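## Task

Inspect, with the probe, the LC port in the sixth of six columns counting from the left, the sixth of ten blocks counting from the top, and the first of four holes counting from the top. Only if the panel's phone then reports the port as not clean, clean it: push the cleaner's nose completely into the port, press the cleaner's body in until it will go no further, then inspect again. If the port is still dirty after two cleanings it fails. The probe only captures an image when it is fully inserted and held motionless. Finish with both the probe and the cleaner withdrawn from the port and report pass or fail. Bumping anything else or using force may count as failure, and so does the robot toppling or being left leaning. The answer given to finished_scene must hold nothing but the result word or words, comma separated if more than one (format like answer="comet, unicorn").

## Robot and tools

ROBOT. A LinearBot: an omnidirectional wheeled base with a column about 1.7 m high. A carriage rides the column (lift_m) and carries two identical six-joint arms, left and right, each ending in a two-finger gripper. Arm bases sit roughly 0.57 m + lift_m above the floor; carriage parts reach about 0.15 m lower. A hand can reach 0.78 m from its shoulder but only about 0.38 m below its arm base. A hand is about 0.16 m long, 0.1 m wide (0.14 m open); the wrist camera sticks out 0.11 m to one side of joint 6's axis. Fingertips taper to about 5 mm thick. Parked arm: joints 1 to 6 = 0, 0.05, 0.05, 1.45, 0, 0 (robot then about 0.85 m wide, 0.65 m long). Cameras: carriage_camera (fixed, forward, tilted about 20 degrees down), left_wrist_camera and right_wrist_camera (looking past the fingertips); images are 672x504 pixels, with calibration (K, distortion, T_world_to_cam) supplied in the base frame.

FRAMES. Base frame: metres, origin on the floor below the base centre, x forward, y left, z up. left_hand and right_hand are reported in it as the point between the finger pads, plus quat_wxyz; the hand's z axis runs along the fingers and they open along its y axis; pointing straight up with joints 1, 5, 6 at 0 gives (1, 0, 0, 0). Odometry frame: the base frame as it was at scene start; base_odometry only integrates wheel rotation (slip counts as travel), heading in rad, positive left, range -3.142 to 3.142.

move. One action per call, plus optional cameras (list of camera names or "all"; [] for none). An action holds base, joints, or both, optionally speeds and min_time_s; all its motions begin together.
- base: a single key, a relative offset measured from the base pose in the latest reported state: translate_m (metres, forward positive, -2 to 2), strafe_m (metres, left positive, -2 to 2) or rotate_rad (radians, counter-clockwise positive, -6.3 to 6.3).
- joints: one object, keyed by joint name, of absolute targets. lift_m 0 to 1 m. For each arm (left_ / right_ prefixes): joint1_rad -2.617 to 3.054 (yaw about vertical, 0 forward, positive left); joint2_rad 0 to 3.141 (shoulder: 0 upper arm level pointing back, 1.57 vertical, 3.14 level pointing forward); joint3_rad 0 to 3.141 (elbow: 0 folded, 3.14 straight); joint4_rad -1.57 to 1.57 (wrist pitch, positive lifts the tips); joint5_rad -1.57 to 1.57 (wrist yaw, positive swings tips to the RIGHT); joint6_rad -2.094 to 2.094 (roll about the finger axis, positive clockwise viewed from the forearm); gripper_m 0 to 0.093 m (pad gap). Unnamed joints keep chasing earlier targets.
- speeds: caps for this action only: translate_m and strafe_m 0.02 to 0.5 m/s, rotate_rad 0.05 to 1.57 rad/s, lift_m 0.08 to 0.25 m/s (maximum is the default).
- min_time_s: 0.1 to 8 s, the shortest duration for each arm and gripper motion; smoother, straighter paths.
Actions end within 15 s; base drives are cut off at 14 s. An unknown key makes the call invalid; an out-of-range number gets it refused. A refused call, or a stop that blocks a call, cancels the remaining move, wait and finished_scene calls in that reply.

wait: seconds 0 to 10, plus cameras; the robot keeps its last commands. zoom_image: camera plus region [x0, y0, x1, y1] in that camera's pixels, at most 504x504, on the newest image that camera returned. read_manual: licence texts only. finished_scene: scene (1 or 2) and answer (the result word, or unknown); irreversible.

RESULTS. "pictures" lists the cameras in image order (images may lag the state slightly). "move" reads done or the worst status. base_status/joint_status words: done (base: wheels turned the full amount), off_target (resting short, may still push), contact_stop and time_out (target dropped, holding), not_followed (arm command withheld because it would bring the arms within millimetres; recover by resending one arm's current readings with joint 1 turned away, then the other in a later call), limit_stop_at_motor_heat. on_its_own reports uncommanded behaviour ("held at" = current target). motor_effort: percent of maximum, peak in brackets, sizeable per-motor error; a falling lift effort while lowering means a hand is resting on something. Joint torques: joints 1 to 3 wrap at ±28 N m. MOTOR HOT appears at 75 °C; at 100 °C an OVER-TEMPERATURE FAULT releases that arm and gripper for 30 to 60 s or more.

CAUTIONS. Reported hand positions run high, especially at long reach; the real hand is usually lower, and arm moves of 0.1 m or more can curve a few cm. Arms have no contact stop and spring to target when freed; the base only stops on wheel effort, not arm contact. Keep arms parked while driving or deliberating to avoid heating. Never let the arms collide or press on each other. The robot tips most easily with the carriage high, arms extended or loaded, when pushing or pulling, or stopping abruptly; only camera images reveal a lean. If pinned after a stop, drive about 0.2 m back the way you came. Do not back under a table edge. Never drop parts, slam, or shove hard: insert the probe and cleaner gently and withdraw both before finishing.

Each tool is called after "Emit:" by a JSON object that holds its "fn" and its "kwargs", one argument or row to a line.

## Session

Emit:
{"fn": "move", "kwargs": {

}}

Scene clock: 0.00 s.
Joint torques (N m): no reading
base_odometry: x=+0.000 y=+0.000 heading=+0.000
base_status: not commanded
joint_positions: lift_m=+0.254 left_joint1_rad=-0.576 left_joint2_rad=+1.220 left_joint3_rad=+0.844 left_joint4_rad=+0.544 left_joint5_rad=+0.198 left_joint6_rad=+0.000 left_gripper_m=+0.01622 right_joint1_rad=+0.448 right_joint2_rad=+1.188 right_joint3_rad=+0.805 right_joint4_rad=+0.308 right_joint5_rad=+0.476 right_joint6_rad=+0.010 right_gripper_m=+0.04721
joint_status: not commanded
motor_effort: lift_m=+34 drive_wheels=-3
left_hand: x=+0.5488 y=+0.0470 z=+1.1980 quat_wxyz=(+0.711, +0.255, +0.594, -0.277) (m; base frame)
right_hand: x=+0.6084 y=-0.2023 z=+1.1358 quat_wxyz=(+0.683, +0.002, +0.730, -0.018) (m; base frame)
pictures: carriage_camera, left_wrist_camera, right_wrist_camera

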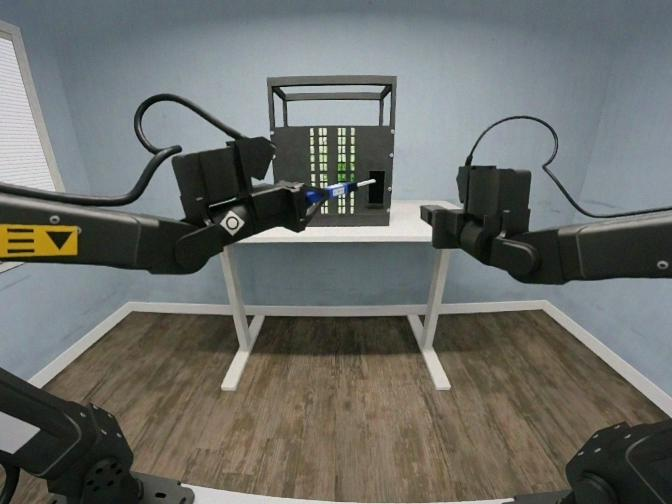

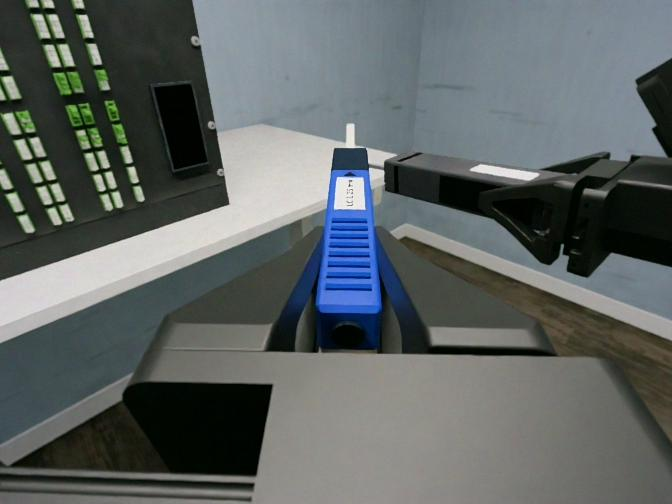

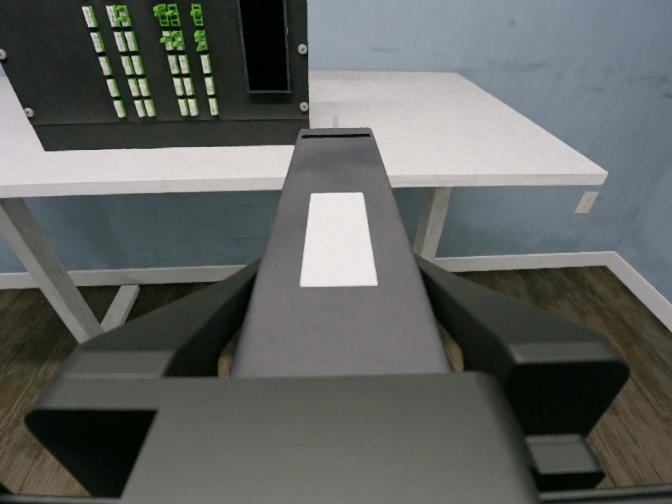

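Emit:
{"fn": "zoom_image", "kwargs": {
  "camera": "carriage_camera",
  "region": [250, 60, 450, 240]
}}

Emit:
{"fn": "zoom_image", "kwargs": {
  "camera": "right_wrist_camera",
  "region": [60, 0, 400, 300]
}}

Emit:
{"fn": "zoom_image", "kwargs": {
  "camera": "left_wrist_camera",
  "region": [230, 100, 500, 370]
}}

Scaled by 2.520 from the camera's 672x504 image, which has a finer 960x720 frame.

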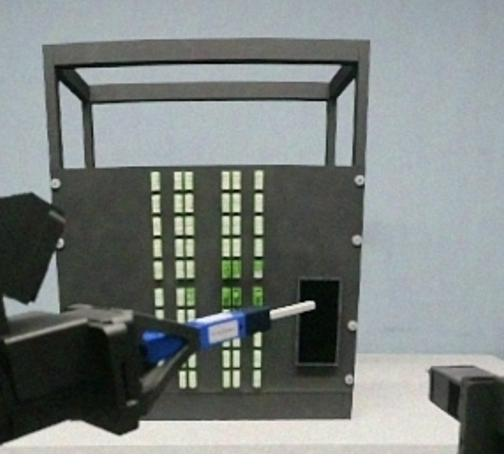

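Scaled by 1.482 from the camera's 672x504 image, which has a finer 960x720 frame.

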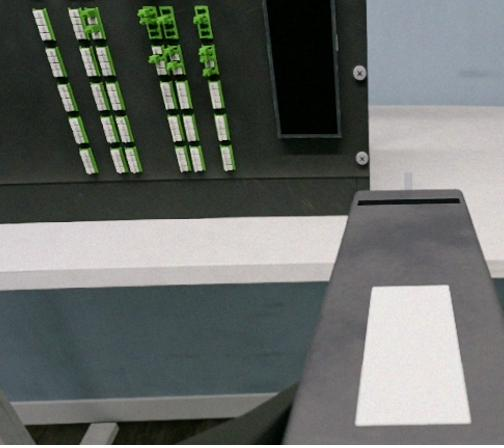

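Scaled by 1.867 from the camera's 672x504 image, which has a finer 960x720 frame.

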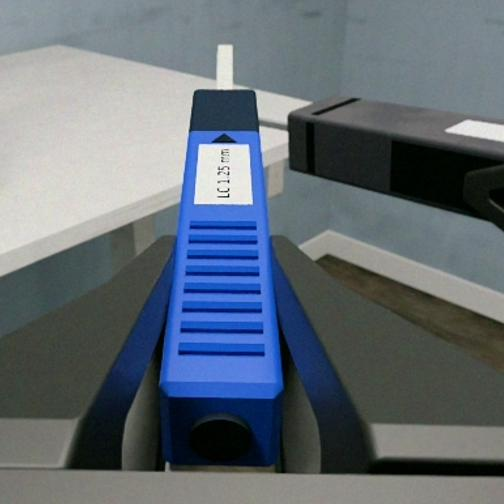

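Emit:
{"fn": "move", "kwargs": {
  "joints": {"left_joint1_rad":0,"left_joint5_rad":0,"right_joint1_rad":0,"right_joint2_rad":1.2,"right_joint3_rad":0.9,"right_joint4_rad":0.3,"right_joint5_rad":0,"right_joint6_rad":0},
  "min_time_s": 2.5,
  "cameras": []
}}

Emit:
{"fn": "move", "kwargs": {
  "joints": {"left_joint2_rad":0.05,"left_joint3_rad":0.05,"left_joint4_rad":1.45},
  "base": {"strafe_m":0.25},
  "min_time_s": 3
}}

Scene clock: 46.50 s.
Joint torques (N m): left_arm=[1.26 -4.49 8.14 2.32 -0.23 -0.02] | right_arm=[-0.06 -3.18 13.52 2.22 -0.18 -0.11]
move: off_target
base_odometry: x=+0.000 y=+0.000 heading=+0.000
base_status: not commanded
joint_positions: lift_m=+0.254 left_joint1_rad=-0.008 left_joint2_rad=+1.220 left_joint3_rad=+0.844 left_joint4_rad=+0.544 left_joint5_rad=+0.012 left_joint6_rad=+0.000 left_gripper_m=+0.01622 right_joint1_rad=+0.006 right_joint2_rad=+1.197 right_joint3_rad=+0.846 right_joint4_rad=+0.242 right_joint5_rad=+0.010 right_joint6_rad=+0.010 right_gripper_m=+0.04721
joint_status: right_joint4_rad off_target (ended at +0.242, target +0.300); the others done
motor_effort: lift_m=+34(34) drive_wheels=-2(2)
left_hand: x=+0.6380 y=+0.2978 z=+1.1985 quat_wxyz=(+0.764, +0.007, +0.646, -0.007) (m; base frame)
right_hand: x=+0.6350 y=-0.3024 z=+1.1351 quat_wxyz=(+0.668, +0.005, +0.744, +0.002) (m; base frame)
pictures: none
No camera images: "cameras" was empty.

Scene clock: 49.80 s.
Joint torques (N m): left_arm=[1.07 3.29 4.97 0.01 -0.2 -0.02] | right_arm=[0.01 -3.41 13.5 2.26 -0.08 -0.12]
move: done
base_odometry: x=+0.000 y=+0.250 heading=+0.000
base_status: done
joint_positions: lift_m=+0.254 left_joint1_rad=-0.006 left_joint2_rad=+0.056 left_joint3_rad=+0.061 left_joint4_rad=+1.437 left_joint5_rad=+0.007 left_joint6_rad=+0.000 left_gripper_m=+0.01622 right_joint1_rad=+0.005 right_joint2_rad=+1.200 right_joint3_rad=+0.847 right_joint4_rad=+0.239 right_joint5_rad=+0.001 right_joint6_rad=+0.010 right_gripper_m=+0.04721
joint_status: all done
motor_effort: lift_m=+35(35) drive_wheels=-4(14)
left_hand: x=+0.2493 y=+0.3019 z=+1.2636 quat_wxyz=(+0.998, +0.004, +0.065, -0.003) (m; base frame)
right_hand: x=+0.6355 y=-0.3015 z=+1.1336 quat_wxyz=(+0.666, +0.003, +0.746, +0.004) (m; base frame)
pictures: carriage_camera, left_wrist_camera, right_wrist_camera
camera_calibration:
left_wrist_camera: T_world_to_cam=[[0.00119549, -0.999749, 0.0223805, 0.276219], [0.704884, -0.0150325, -0.709163, 0.724759], [0.709322, 0.0166234, 0.704689, -0.950467], [0, 0, 0, 1]] pos_world=[0.162986, 0.302844, 1.17757]
right_wrist_camera: T_world_to_cam=[[0.00557404, -0.999831, -0.0175133, -0.286119], [-0.642502, 0.00983938, -0.766221, 1.2866], [0.766263, 0.0155233, -0.642339, 0.372277], [0, 0, 0, 1]] pos_world=[0.542978, -0.304509, 1.21994]

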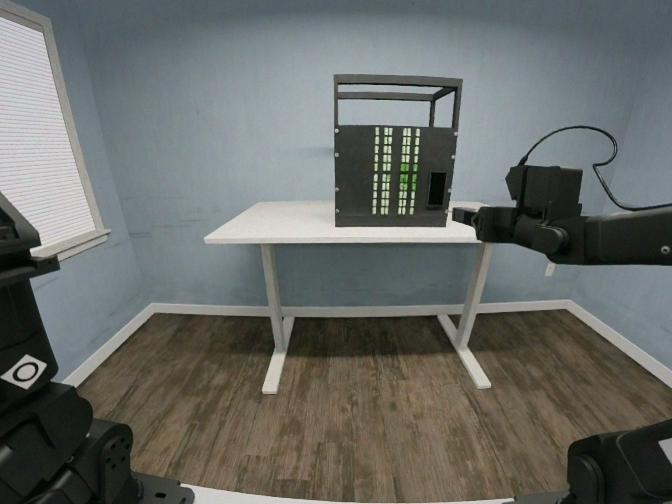

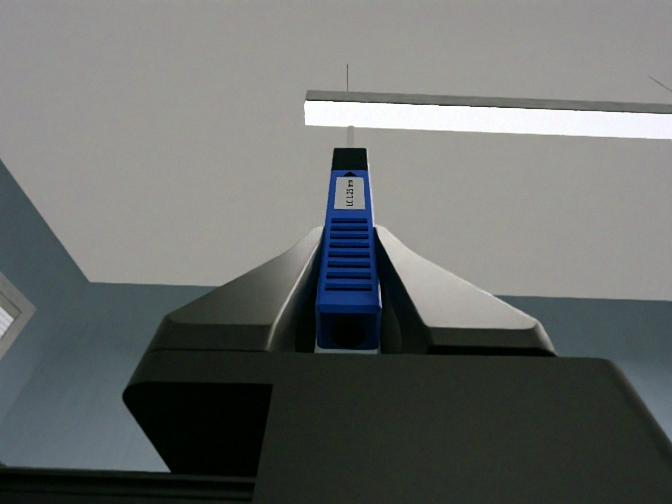

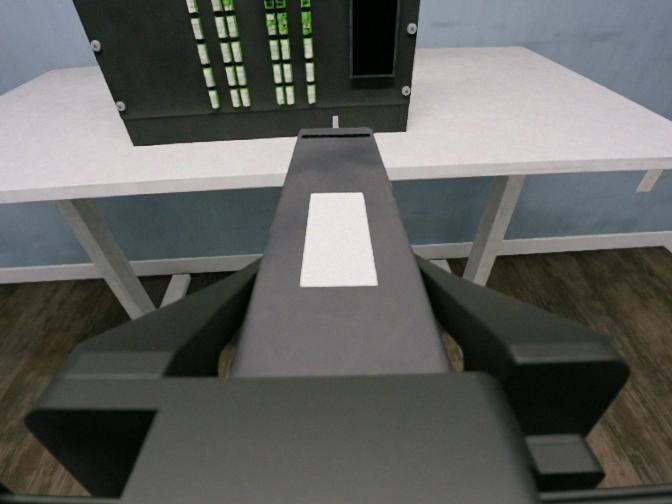

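Emit:
{"fn": "move", "kwargs": {
  "joints": {"lift_m":0.3,"right_joint3_rad":0.95,"right_joint4_rad":0.36},
  "base": {"translate_m":0.2},
  "min_time_s": 2,
  "cameras": ["carriage_camera","right_wrist_camera"]
}}

Emit:
{"fn": "zoom_image", "kwargs": {
  "camera": "carriage_camera",
  "region": [330, 60, 570, 260]
}}

Emit:
{"fn": "zoom_image", "kwargs": {
  "camera": "right_wrist_camera",
  "region": [150, 0, 450, 200]
}}

Scene clock: 62.23 s.
Joint torques (N m): left_arm=[1.09 3.79 5.3 -0.13 -0.2 -0.03] | right_arm=[0.09 -3.81 13.53 2.47 -0.07 -0.12]
move: off_target
base_odometry: x=+0.200 y=+0.250 heading=+0.001
base_status: done
joint_positions: lift_m=+0.300 left_joint1_rad=-0.006 left_joint2_rad=+0.051 left_joint3_rad=+0.056 left_joint4_rad=+1.445 left_joint5_rad=+0.007 left_joint6_rad=+0.000 left_gripper_m=+0.01622 right_joint1_rad=+0.005 right_joint2_rad=+1.205 right_joint3_rad=+0.896 right_joint4_rad=+0.277 right_joint5_rad=+0.001 right_joint6_rad=+0.010 right_gripper_m=+0.04721
joint_status: right_joint4_rad off_target (ended at +0.277, target +0.360); the others done
motor_effort: lift_m=+34(40) drive_wheels=-5(16)
left_hand: x=+0.2471 y=+0.3019 z=+1.3082 quat_wxyz=(+0.998, +0.004, +0.060, -0.003) (m; base frame)
right_hand: x=+0.6393 y=-0.3015 z=+1.2110 quat_wxyz=(+0.696, +0.003, +0.718, +0.005) (m; base frame)
pictures: carriage_camera, right_wrist_camera
camera_calibration:
carriage_camera: T_world_to_cam=[[0.0407286, -0.998992, -0.0188871, 0.0160285], [-0.3578, 0.00306708, -0.933793, 1.25572], [0.93291, 0.0447899, -0.357314, 0.351108], [0, 0, 0, 1]] pos_world=[0.121091, -0.00356507, 1.29834]
right_wrist_camera: T_world_to_cam=[[0.00698759, -0.999825, -0.017356, -0.285848], [-0.577248, 0.0101395, -0.816506, 1.36765], [0.816539, 0.0157241, -0.577076, 0.308047], [0, 0, 0, 1]] pos_world=[0.539938, -0.304509, 1.2895]

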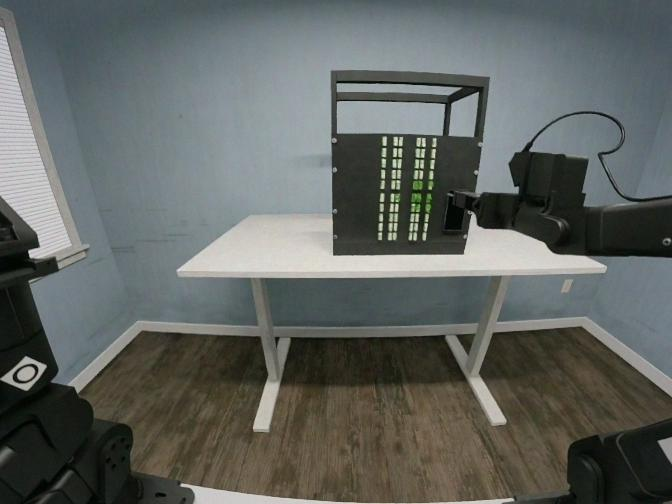

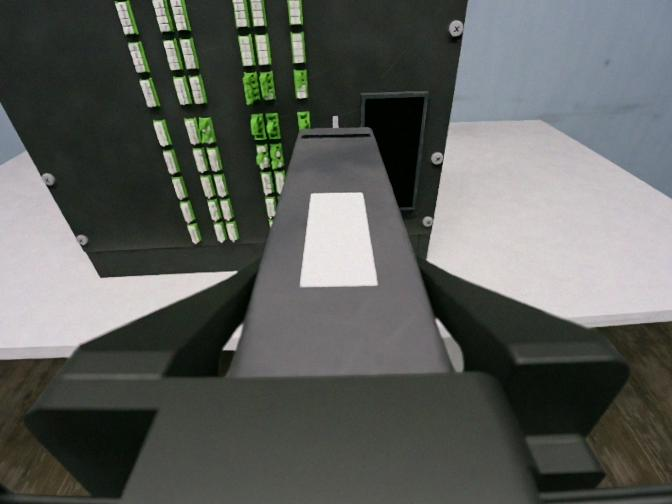

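Scaled by 2.100 from the camera's 672x504 image, which has a finer 960x720 frame.

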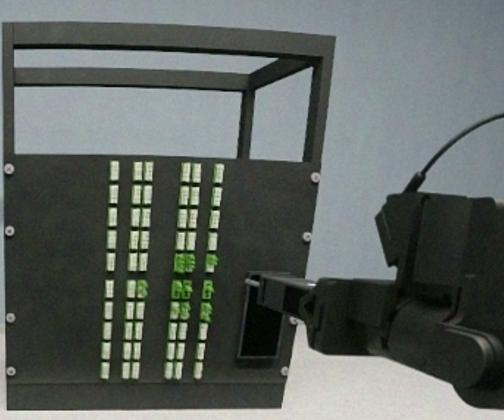

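Scaled by 1.680 from the camera's 672x504 image, which has a finer 960x720 frame.

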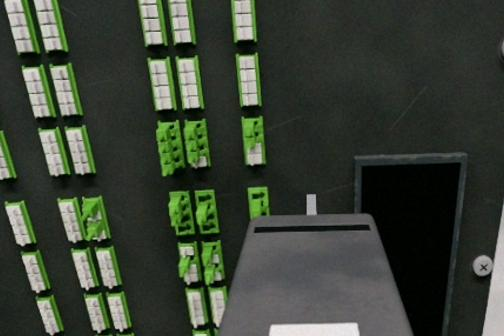

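Emit:
{"fn": "move", "kwargs": {
  "joints": {"lift_m":0.28,"right_joint4_rad":0.4},
  "base": {"translate_m":0.05},
  "min_time_s": 1.5,
  "cameras": ["carriage_camera","right_wrist_camera"]
}}

Emit:
{"fn": "zoom_image", "kwargs": {
  "camera": "carriage_camera",
  "region": [400, 130, 520, 250]
}}

Emit:
{"fn": "zoom_image", "kwargs": {
  "camera": "right_wrist_camera",
  "region": [240, 20, 420, 170]
}}

Scene clock: 88.90 s.
Joint torques (N m): left_arm=[1.09 3.86 5.52 -0.15 -0.2 -0.02] | right_arm=[0.09 -3.97 12.52 2.45 -0.08 -0.12]
move: off_target
base_odometry: x=+0.250 y=+0.251 heading=+0.001
base_status: done
joint_positions: lift_m=+0.280 left_joint1_rad=-0.006 left_joint2_rad=+0.051 left_joint3_rad=+0.054 left_joint4_rad=+1.448 left_joint5_rad=+0.007 left_joint6_rad=+0.000 left_gripper_m=+0.01622 right_joint1_rad=+0.005 right_joint2_rad=+1.206 right_joint3_rad=+0.907 right_joint4_rad=+0.316 right_joint5_rad=+0.001 right_joint6_rad=+0.010 right_gripper_m=+0.04721
joint_status: right_joint4_rad off_target (ended at +0.316, target +0.400); the others done
motor_effort: lift_m=+36(38) drive_wheels=-5(13)
left_hand: x=+0.2467 y=+0.3019 z=+1.2879 quat_wxyz=(+0.998, +0.004, +0.060, -0.003) (m; base frame)
right_hand: x=+0.6399 y=-0.3015 z=+1.2053 quat_wxyz=(+0.713, +0.002, +0.701, +0.005) (m; base frame)
pictures: carriage_camera, right_wrist_camera
camera_calibration:
carriage_camera: T_world_to_cam=[[0.0407286, -0.998992, -0.0188871, 0.0156489], [-0.3578, 0.00306708, -0.933793, 1.23695], [0.93291, 0.0447899, -0.357314, 0.343926], [0, 0, 0, 1]] pos_world=[0.121091, -0.00356507, 1.27824]
right_wrist_camera: T_world_to_cam=[[0.00779057, -0.999821, -0.0172219, -0.286612], [-0.537438, 0.0103371, -0.84324, 1.37017], [0.843267, 0.015825, -0.537262, 0.239104], [0, 0, 0, 1]] pos_world=[0.536986, -0.304508, 1.27891]

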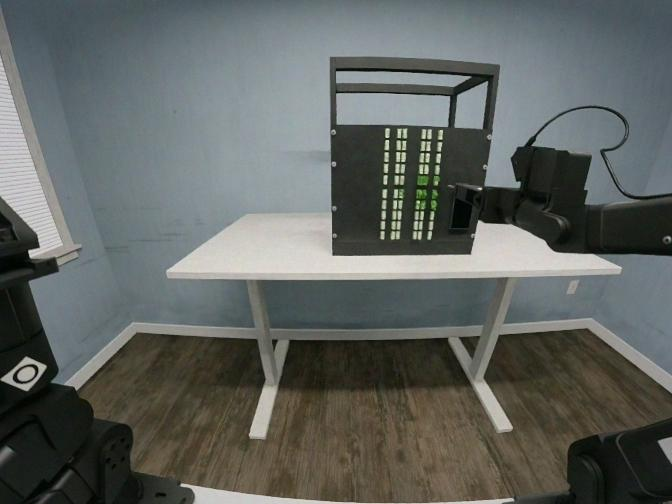

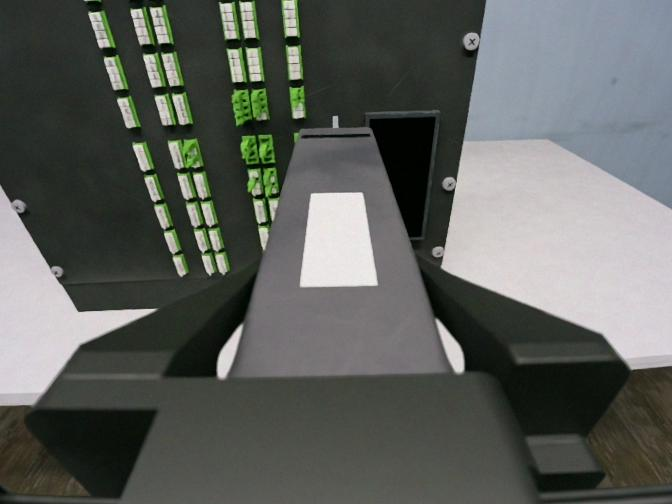

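Scaled by 4.200 from the camera's 672x504 image, which has a finer 960x720 frame.

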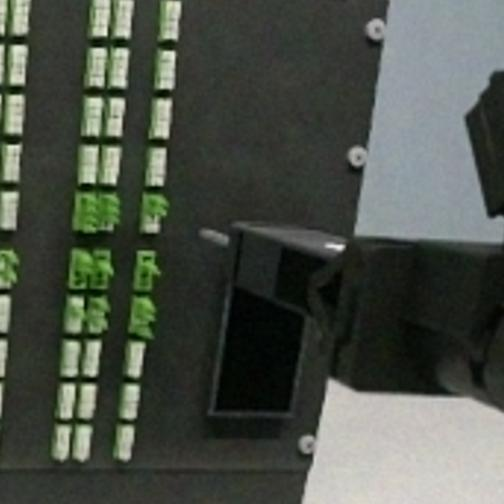

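Scaled by 2.800 from the camera's 672x504 image, which has a finer 960x720 frame.

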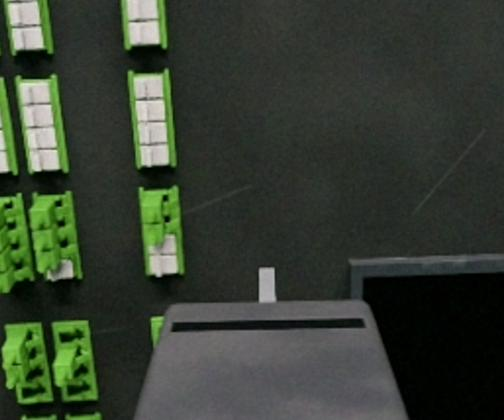

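Emit:
{"fn": "move", "kwargs": {
  "joints": {"lift_m":0.25},
  "cameras": ["carriage_camera","right_wrist_camera"]
}}

Emit:
{"fn": "zoom_image", "kwargs": {
  "camera": "carriage_camera",
  "region": [400, 130, 520, 250]
}}

Emit:
{"fn": "zoom_image", "kwargs": {
  "camera": "right_wrist_camera",
  "region": [240, 20, 420, 170]
}}

Scene clock: 95.33 s.
Joint torques (N m): left_arm=[1.07 3.84 5.53 -0.13 -0.2 -0.03] | right_arm=[0.14 -4.14 12.16 2.42 -0.09 -0.12]
move: done
base_odometry: x=+0.250 y=+0.251 heading=+0.001
base_status: not commanded
joint_positions: lift_m=+0.250 left_joint1_rad=-0.006 left_joint2_rad=+0.051 left_joint3_rad=+0.054 left_joint4_rad=+1.448 left_joint5_rad=+0.007 left_joint6_rad=+0.000 left_gripper_m=+0.01622 right_joint1_rad=+0.005 right_joint2_rad=+1.207 right_joint3_rad=+0.911 right_joint4_rad=+0.321 right_joint5_rad=+0.001 right_joint6_rad=+0.010 right_gripper_m=+0.04721
joint_status: all done
motor_effort: lift_m=+36(37) drive_wheels=-5(5)
left_hand: x=+0.2470 y=+0.3019 z=+1.2576 quat_wxyz=(+0.998, +0.004, +0.060, -0.003) (m; base frame)
right_hand: x=+0.6401 y=-0.3015 z=+1.1780 quat_wxyz=(+0.716, +0.002, +0.698, +0.005) (m; base frame)
pictures: carriage_camera, right_wrist_camera
camera_calibration:
carriage_camera: T_world_to_cam=[[0.0407286, -0.998992, -0.0188871, 0.0150823], [-0.3578, 0.00306708, -0.933793, 1.20894], [0.93291, 0.0447899, -0.357314, 0.333206], [0, 0, 0, 1]] pos_world=[0.121091, -0.00356507, 1.24824]
right_wrist_camera: T_world_to_cam=[[0.00792891, -0.999821, -0.0171579, -0.287247], [-0.530636, 0.0103364, -0.847537, 1.34791], [0.847563, 0.0158246, -0.530459, 0.21359], [0, 0, 0, 1]] pos_world=[0.536495, -0.304508, 1.25077]

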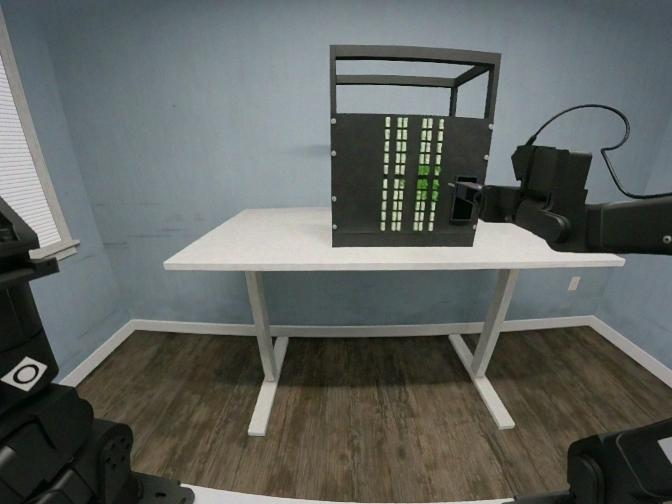

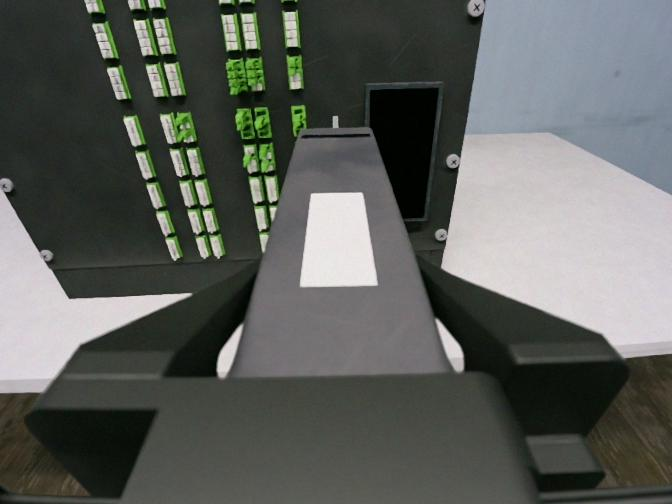

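Scaled by 4.200 from the camera's 672x504 image, which has a finer 960x720 frame.

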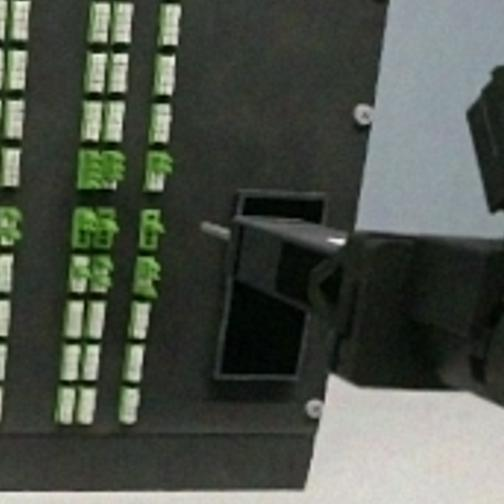

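Scaled by 2.800 from the camera's 672x504 image, which has a finer 960x720 frame.

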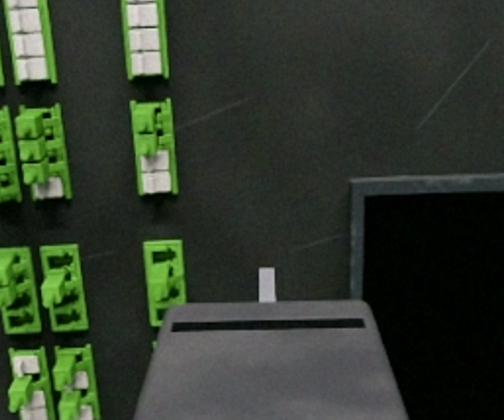

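Emit:
{"fn": "zoom_image", "kwargs": {
  "camera": "right_wrist_camera",
  "region": [0, 150, 120, 310]
}}

Emit:
{"fn": "zoom_image", "kwargs": {
  "camera": "right_wrist_camera",
  "region": [360, 0, 560, 270]
}}

Emit:
{"fn": "zoom_image", "kwargs": {
  "camera": "carriage_camera",
  "region": [320, 30, 510, 260]
}}

Scaled by 3.150 from the camera's 672x504 image, which has a finer 960x720 frame.

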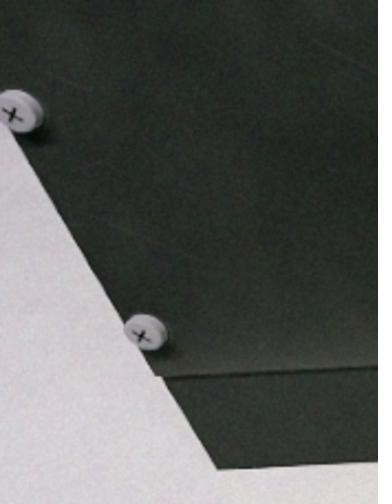

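Scaled by 1.867 from the camera's 672x504 image, which has a finer 960x720 frame.

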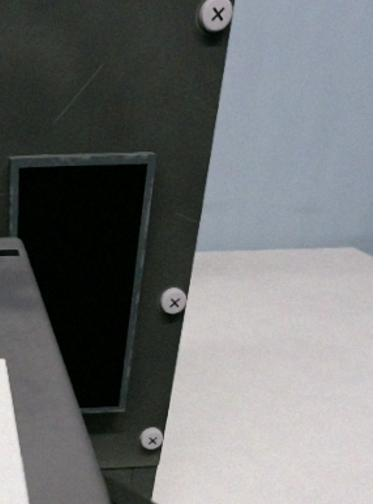

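Scaled by 2.191 from the camera's 672x504 image, which has a finer 960x720 frame.

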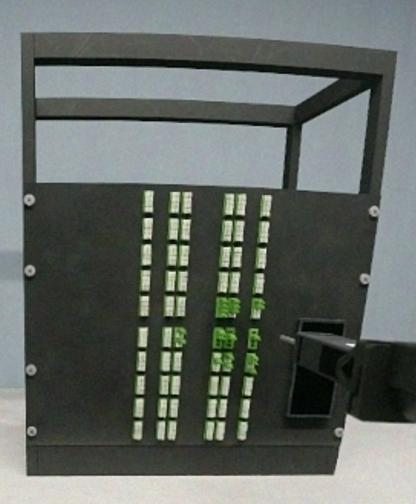

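Emit:
{"fn": "move", "kwargs": {
  "base": {"rotate_rad":0.042},
  "cameras": ["carriage_camera","right_wrist_camera"]
}}

Emit:
{"fn": "zoom_image", "kwargs": {
  "camera": "right_wrist_camera",
  "region": [0, 150, 120, 310]
}}

Emit:
{"fn": "zoom_image", "kwargs": {
  "camera": "right_wrist_camera",
  "region": [360, 0, 560, 270]
}}

Emit:
{"fn": "zoom_image", "kwargs": {
  "camera": "right_wrist_camera",
  "region": [240, 60, 420, 160]
}}

Scene clock: 141.33 s.
Joint torques (N m): left_arm=[1.1 3.85 5.59 -0.16 -0.2 -0.02] | right_arm=[0.47 -4.03 12.25 2.39 -0.21 -0.11]
move: done
base_odometry: x=+0.250 y=+0.251 heading=+0.042
base_status: done
joint_positions: lift_m=+0.250 left_joint1_rad=-0.006 left_joint2_rad=+0.051 left_joint3_rad=+0.054 left_joint4_rad=+1.448 left_joint5_rad=+0.007 left_joint6_rad=+0.000 left_gripper_m=+0.01622 right_joint1_rad=+0.001 right_joint2_rad=+1.207 right_joint3_rad=+0.911 right_joint4_rad=+0.322 right_joint5_rad=+0.012 right_joint6_rad=+0.010 right_gripper_m=+0.04721
joint_status: not commanded
motor_effort: lift_m=+36(36) drive_wheels=-6(10)
left_hand: x=+0.2469 y=+0.3019 z=+1.2577 quat_wxyz=(+0.998, +0.004, +0.060, -0.003) (m; base frame)
right_hand: x=+0.6401 y=-0.3049 z=+1.1782 quat_wxyz=(+0.716, +0.007, +0.698, +0.000) (m; base frame)
pictures: carriage_camera, right_wrist_camera
camera_calibration:
carriage_camera: T_world_to_cam=[[0.0407286, -0.998992, -0.0188871, 0.0150823], [-0.3578, 0.00306708, -0.933793, 1.20894], [0.93291, 0.0447899, -0.357314, 0.333206], [0, 0, 0, 1]] pos_world=[0.121091, -0.00356507, 1.24824]
right_wrist_camera: T_world_to_cam=[[-0.00615416, -0.999835, -0.0171081, -0.281699], [-0.529766, 0.0177702, -0.847958, 1.35034], [0.848122, 0.00384483, -0.529788, 0.208882], [0, 0, 0, 1]] pos_world=[0.536471, -0.306452, 1.25087]

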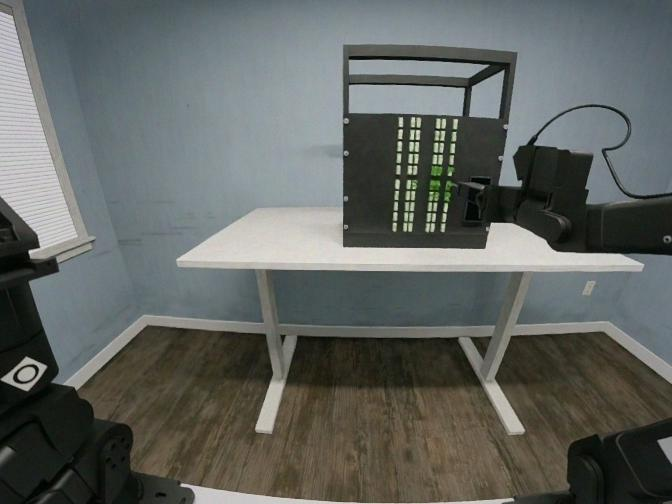

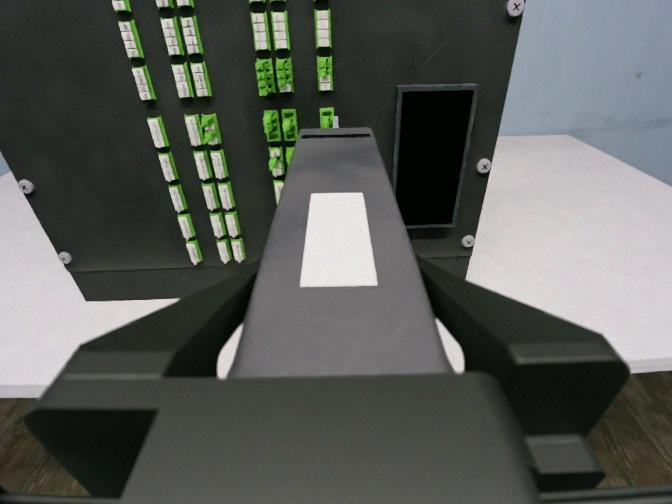

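Scaled by 3.150 from the camera's 672x504 image, which has a finer 960x720 frame.

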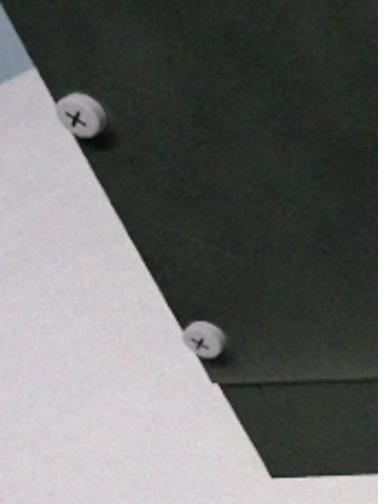

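Scaled by 1.867 from the camera's 672x504 image, which has a finer 960x720 frame.

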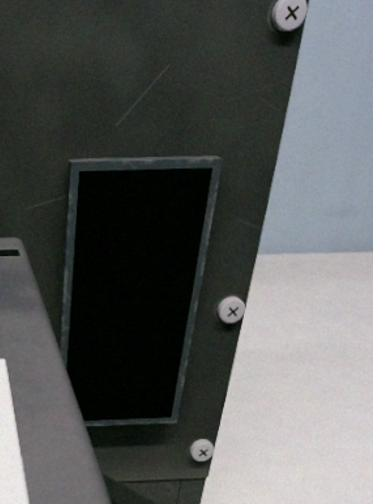

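Scaled by 2.800 from the camera's 672x504 image, which has a finer 960x720 frame.

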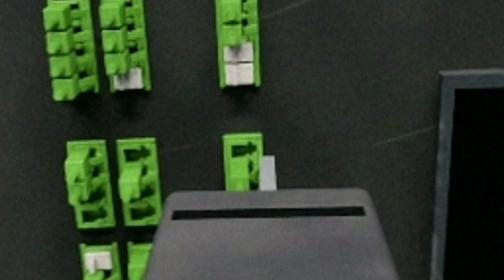

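Emit:
{"fn": "move", "kwargs": {
  "joints": {"right_joint1_rad":0.035,"right_joint5_rad":0.035,"lift_m":0.245},
  "min_time_s": 1,
  "cameras": ["carriage_camera","right_wrist_camera"]
}}

Emit:
{"fn": "zoom_image", "kwargs": {
  "camera": "right_wrist_camera",
  "region": [290, 60, 380, 140]
}}

Emit:
{"fn": "zoom_image", "kwargs": {
  "camera": "carriage_camera",
  "region": [420, 150, 500, 210]
}}

Scene clock: 183.20 s.
Joint torques (N m): left_arm=[1.07 3.84 5.57 -0.16 -0.2 -0.03] | right_arm=[1.5 -4.05 12.15 2.28 -0.11 -0.12]
move: done
base_odometry: x=+0.250 y=+0.251 heading=+0.043
base_status: not commanded
joint_positions: lift_m=+0.245 left_joint1_rad=-0.006 left_joint2_rad=+0.051 left_joint3_rad=+0.053 left_joint4_rad=+1.448 left_joint5_rad=+0.007 left_joint6_rad=+0.000 left_gripper_m=+0.01622 right_joint1_rad=+0.024 right_joint2_rad=+1.207 right_joint3_rad=+0.911 right_joint4_rad=+0.334 right_joint5_rad=+0.042 right_joint6_rad=+0.010 right_gripper_m=+0.04721
joint_status: all done
motor_effort: lift_m=+36(37) drive_wheels=-6(7)
left_hand: x=+0.2471 y=+0.3019 z=+1.2525 quat_wxyz=(+0.998, +0.004, +0.060, -0.003) (m; base frame)
right_hand: x=+0.6399 y=-0.3001 z=+1.1763 quat_wxyz=(+0.720, +0.010, +0.694, -0.002) (m; base frame)
pictures: carriage_camera, right_wrist_camera
camera_calibration:
carriage_camera: T_world_to_cam=[[0.0407286, -0.998992, -0.0188871, 0.0149879], [-0.3578, 0.00306708, -0.933793, 1.20427], [0.93291, 0.0447899, -0.357314, 0.33142], [0, 0, 0, 1]] pos_world=[0.121091, -0.00356507, 1.24324]
right_wrist_camera: T_world_to_cam=[[-0.0124483, -0.999755, -0.0182791, -0.271479], [-0.519243, 0.0220857, -0.854341, 1.35062], [0.854536, -0.00114383, -0.519391, 0.190215], [0, 0, 0, 1]] pos_world=[0.535374, -0.301024, 1.24772]

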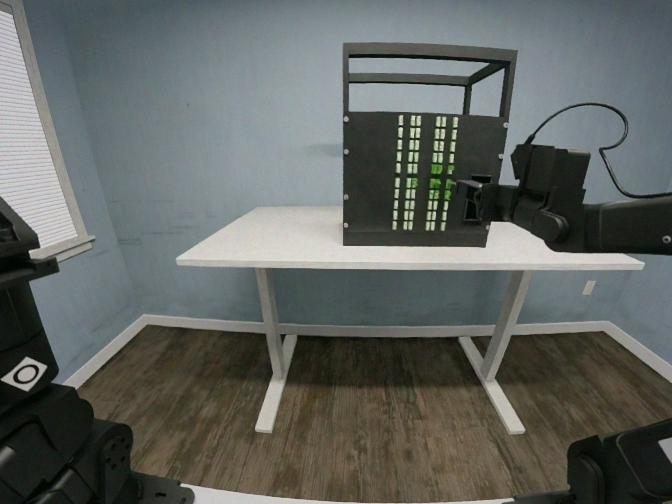

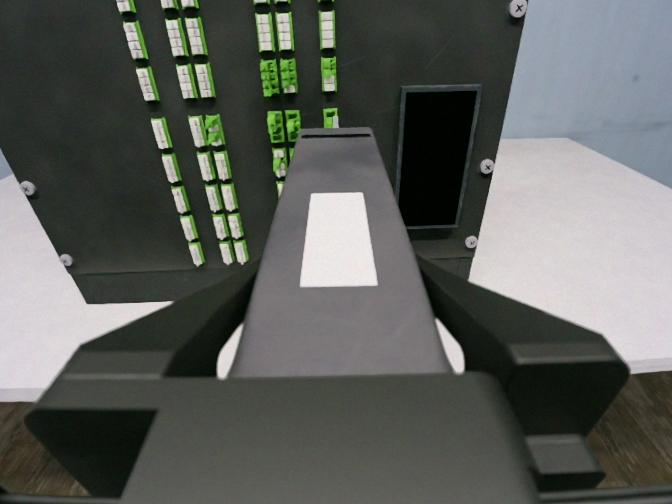

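Scaled by 5.600 from the camera's 672x504 image, which has a finer 960x720 frame.

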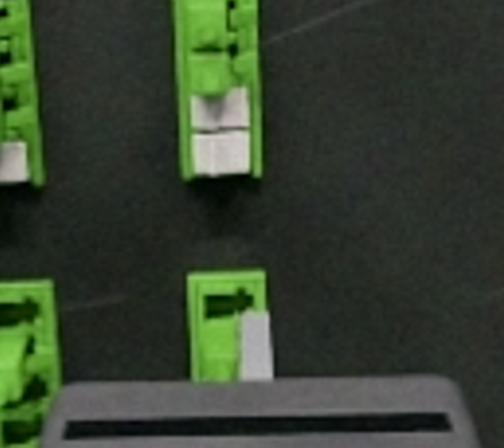

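Scaled by 6.300 from the camera's 672x504 image, which has a finer 960x720 frame.

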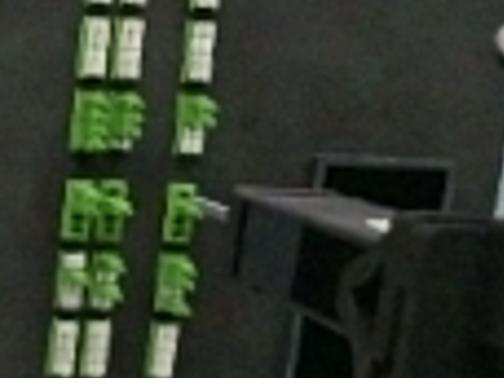

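Emit:
{"fn": "move", "kwargs": {
  "joints": {"right_joint1_rad":0.06,"right_joint5_rad":0.045,"right_joint4_rad":0.35,"lift_m":0.25},
  "base": {"translate_m":0.02},
  "min_time_s": 1,
  "cameras": ["carriage_camera","right_wrist_camera"]
}}

Emit:
{"fn": "zoom_image", "kwargs": {
  "camera": "right_wrist_camera",
  "region": [290, 60, 380, 140]
}}

Emit:
{"fn": "zoom_image", "kwargs": {
  "camera": "carriage_camera",
  "region": [420, 150, 500, 210]
}}

Scene clock: 197.97 s.
Joint torques (N m): left_arm=[1.07 3.86 5.57 -0.19 -0.2 -0.02] | right_arm=[1.5 0.4 12.11 2.49 -0.48 -0.13]
move: off_target
base_odometry: x=+0.270 y=+0.251 heading=+0.043
base_status: done
joint_positions: lift_m=+0.250 left_joint1_rad=-0.006 left_joint2_rad=+0.051 left_joint3_rad=+0.053 left_joint4_rad=+1.450 left_joint5_rad=+0.007 left_joint6_rad=+0.000 left_gripper_m=+0.01622 right_joint1_rad=+0.050 right_joint2_rad=+1.153 right_joint3_rad=+0.912 right_joint4_rad=+0.260 right_joint5_rad=+0.081 right_joint6_rad=+0.010 right_gripper_m=+0.04721
joint_status: right_joint4_rad off_target (ended at +0.260, target +0.350); right_joint5_rad off_target (ended at +0.080, target +0.045); the others done
motor_effort: lift_m=+35(39) drive_wheels=+8(13)
left_hand: x=+0.2466 y=+0.3019 z=+1.2576 quat_wxyz=(+0.998, +0.004, +0.059, -0.003) (m; base frame)
right_hand: x=+0.6268 y=-0.2967 z=+1.1852 quat_wxyz=(+0.714, +0.015, +0.700, -0.007) (m; base frame)
pictures: carriage_camera, right_wrist_camera
camera_calibration:
carriage_camera: T_world_to_cam=[[0.0407286, -0.998992, -0.0188871, 0.0150842], [-0.3578, 0.00306708, -0.933793, 1.20903], [0.93291, 0.0447899, -0.357314, 0.333242], [0, 0, 0, 1]] pos_world=[0.121091, -0.00356507, 1.24834]
right_wrist_camera: T_world_to_cam=[[-0.0264328, -0.999483, -0.0183198, -0.259217], [-0.534823, 0.0296223, -0.844444, 1.35164], [0.84455, -0.0125232, -0.53533, 0.227822], [0, 0, 0, 1]] pos_world=[0.523629, -0.296268, 1.2586]

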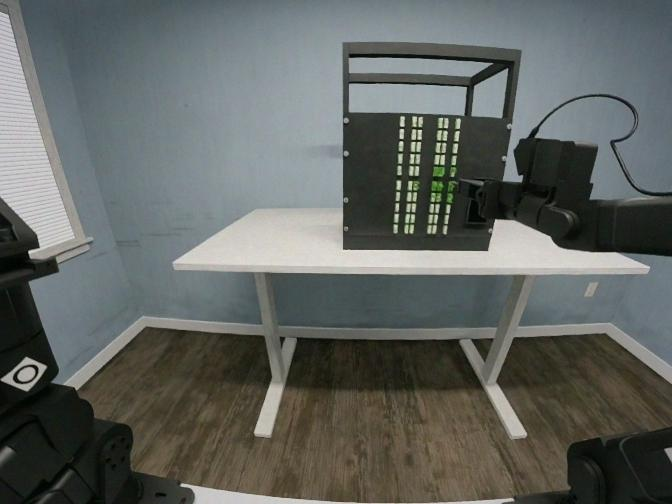

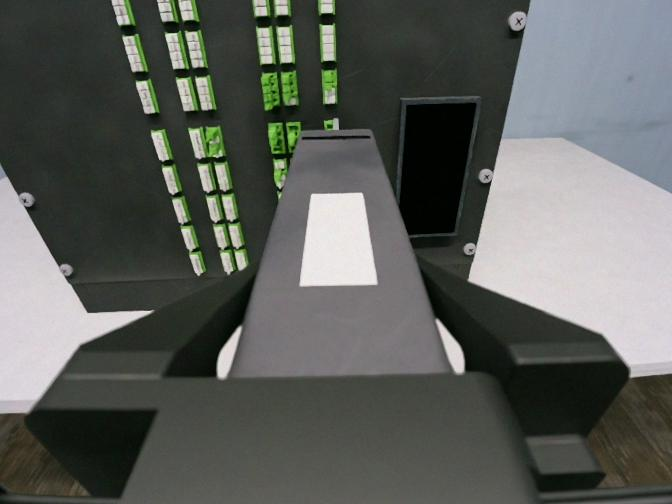

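Scaled by 5.600 from the camera's 672x504 image, which has a finer 960x720 frame.

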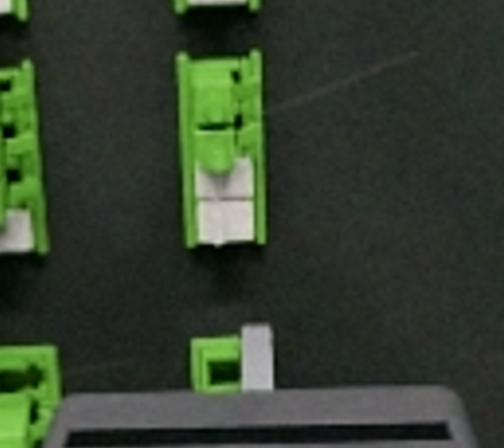

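Scaled by 6.300 from the camera's 672x504 image, which has a finer 960x720 frame.

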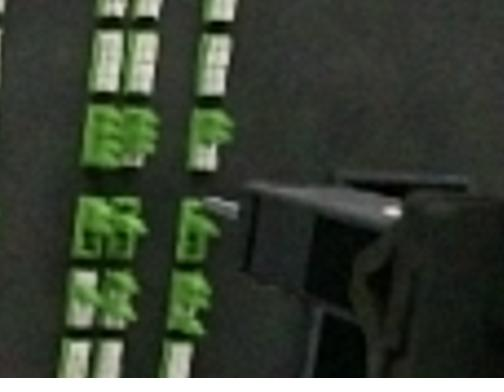

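Emit:
{"fn": "move", "kwargs": {
  "base": {"translate_m":-0.035},
  "speeds": {"translate_m":0.05},
  "cameras": ["carriage_camera","right_wrist_camera"]
}}

Emit:
{"fn": "zoom_image", "kwargs": {
  "camera": "right_wrist_camera",
  "region": [290, 60, 380, 140]
}}

Emit:
{"fn": "zoom_image", "kwargs": {
  "camera": "carriage_camera",
  "region": [420, 150, 500, 210]
}}

Scene clock: 204.50 s.
Joint torques (N m): left_arm=[1.09 3.86 5.57 -0.19 -0.2 -0.02] | right_arm=[1.18 -3.3 12.12 2.21 -0.16 -0.12]
move: done
base_odometry: x=+0.235 y=+0.250 heading=+0.043
base_status: done
joint_positions: lift_m=+0.250 left_joint1_rad=-0.006 left_joint2_rad=+0.051 left_joint3_rad=+0.053 left_joint4_rad=+1.450 left_joint5_rad=+0.007 left_joint6_rad=+0.000 left_gripper_m=+0.01622 right_joint1_rad=+0.053 right_joint2_rad=+1.198 right_joint3_rad=+0.912 right_joint4_rad=+0.290 right_joint5_rad=+0.055 right_joint6_rad=+0.010 right_gripper_m=+0.04721
joint_status: not commanded
on_its_own: right_joint5_rad moved -0.026 to your old target +0.045
motor_effort: lift_m=+35(35) drive_wheels=-5(10)
left_hand: x=+0.2466 y=+0.3019 z=+1.2576 quat_wxyz=(+0.998, +0.004, +0.059, -0.003) (m; base frame)
right_hand: x=+0.6377 y=-0.2903 z=+1.1746 quat_wxyz=(+0.708, +0.004, +0.706, +0.003) (m; base frame)
pictures: carriage_camera, right_wrist_camera
camera_calibration:
carriage_camera: T_world_to_cam=[[0.0407286, -0.998992, -0.0188871, 0.0150842], [-0.3578, 0.00306708, -0.933793, 1.20903], [0.93291, 0.0447899, -0.357314, 0.333242], [0, 0, 0, 1]] pos_world=[0.121091, -0.00356507, 1.24834]
right_wrist_camera: T_world_to_cam=[[0.00259974, -0.999851, -0.0170681, -0.27281], [-0.548241, 0.0128493, -0.836221, 1.34234], [0.836316, 0.0115314, -0.548126, 0.240308], [0, 0, 0, 1]] pos_world=[0.535663, -0.292788, 1.24956]

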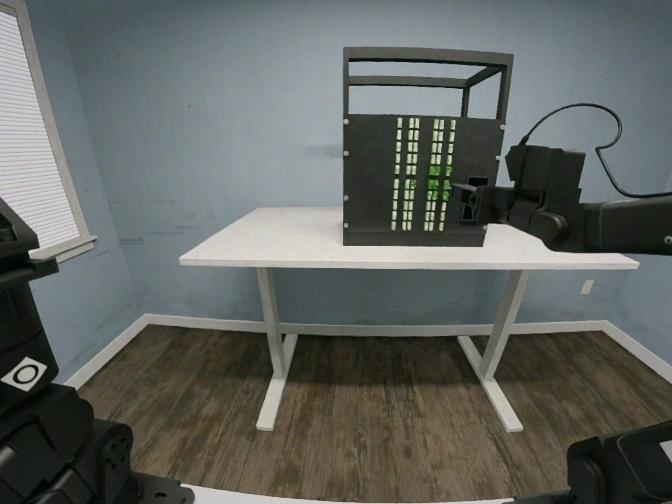

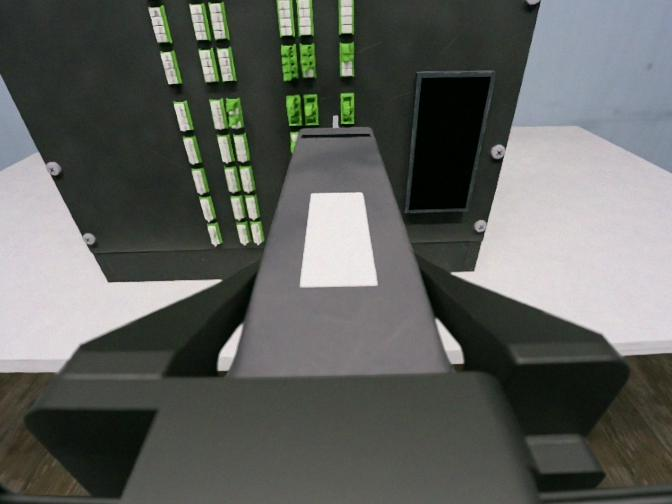

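Scaled by 5.600 from the camera's 672x504 image, which has a finer 960x720 frame.

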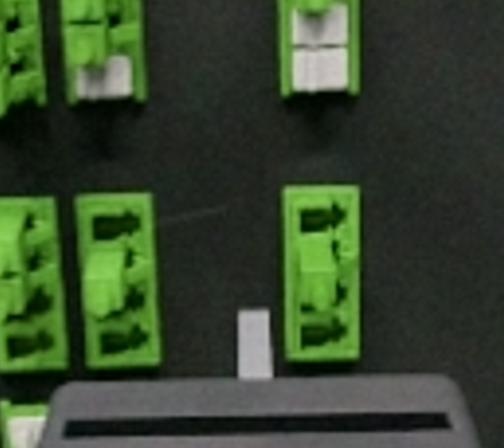

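Scaled by 6.300 from the camera's 672x504 image, which has a finer 960x720 frame.

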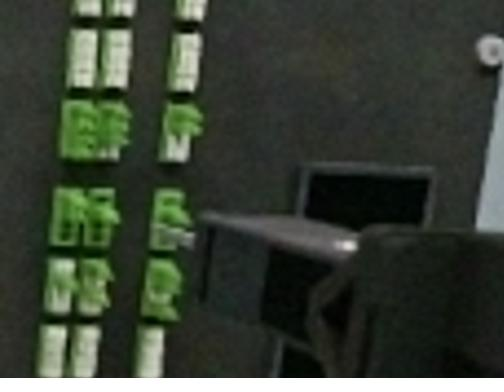

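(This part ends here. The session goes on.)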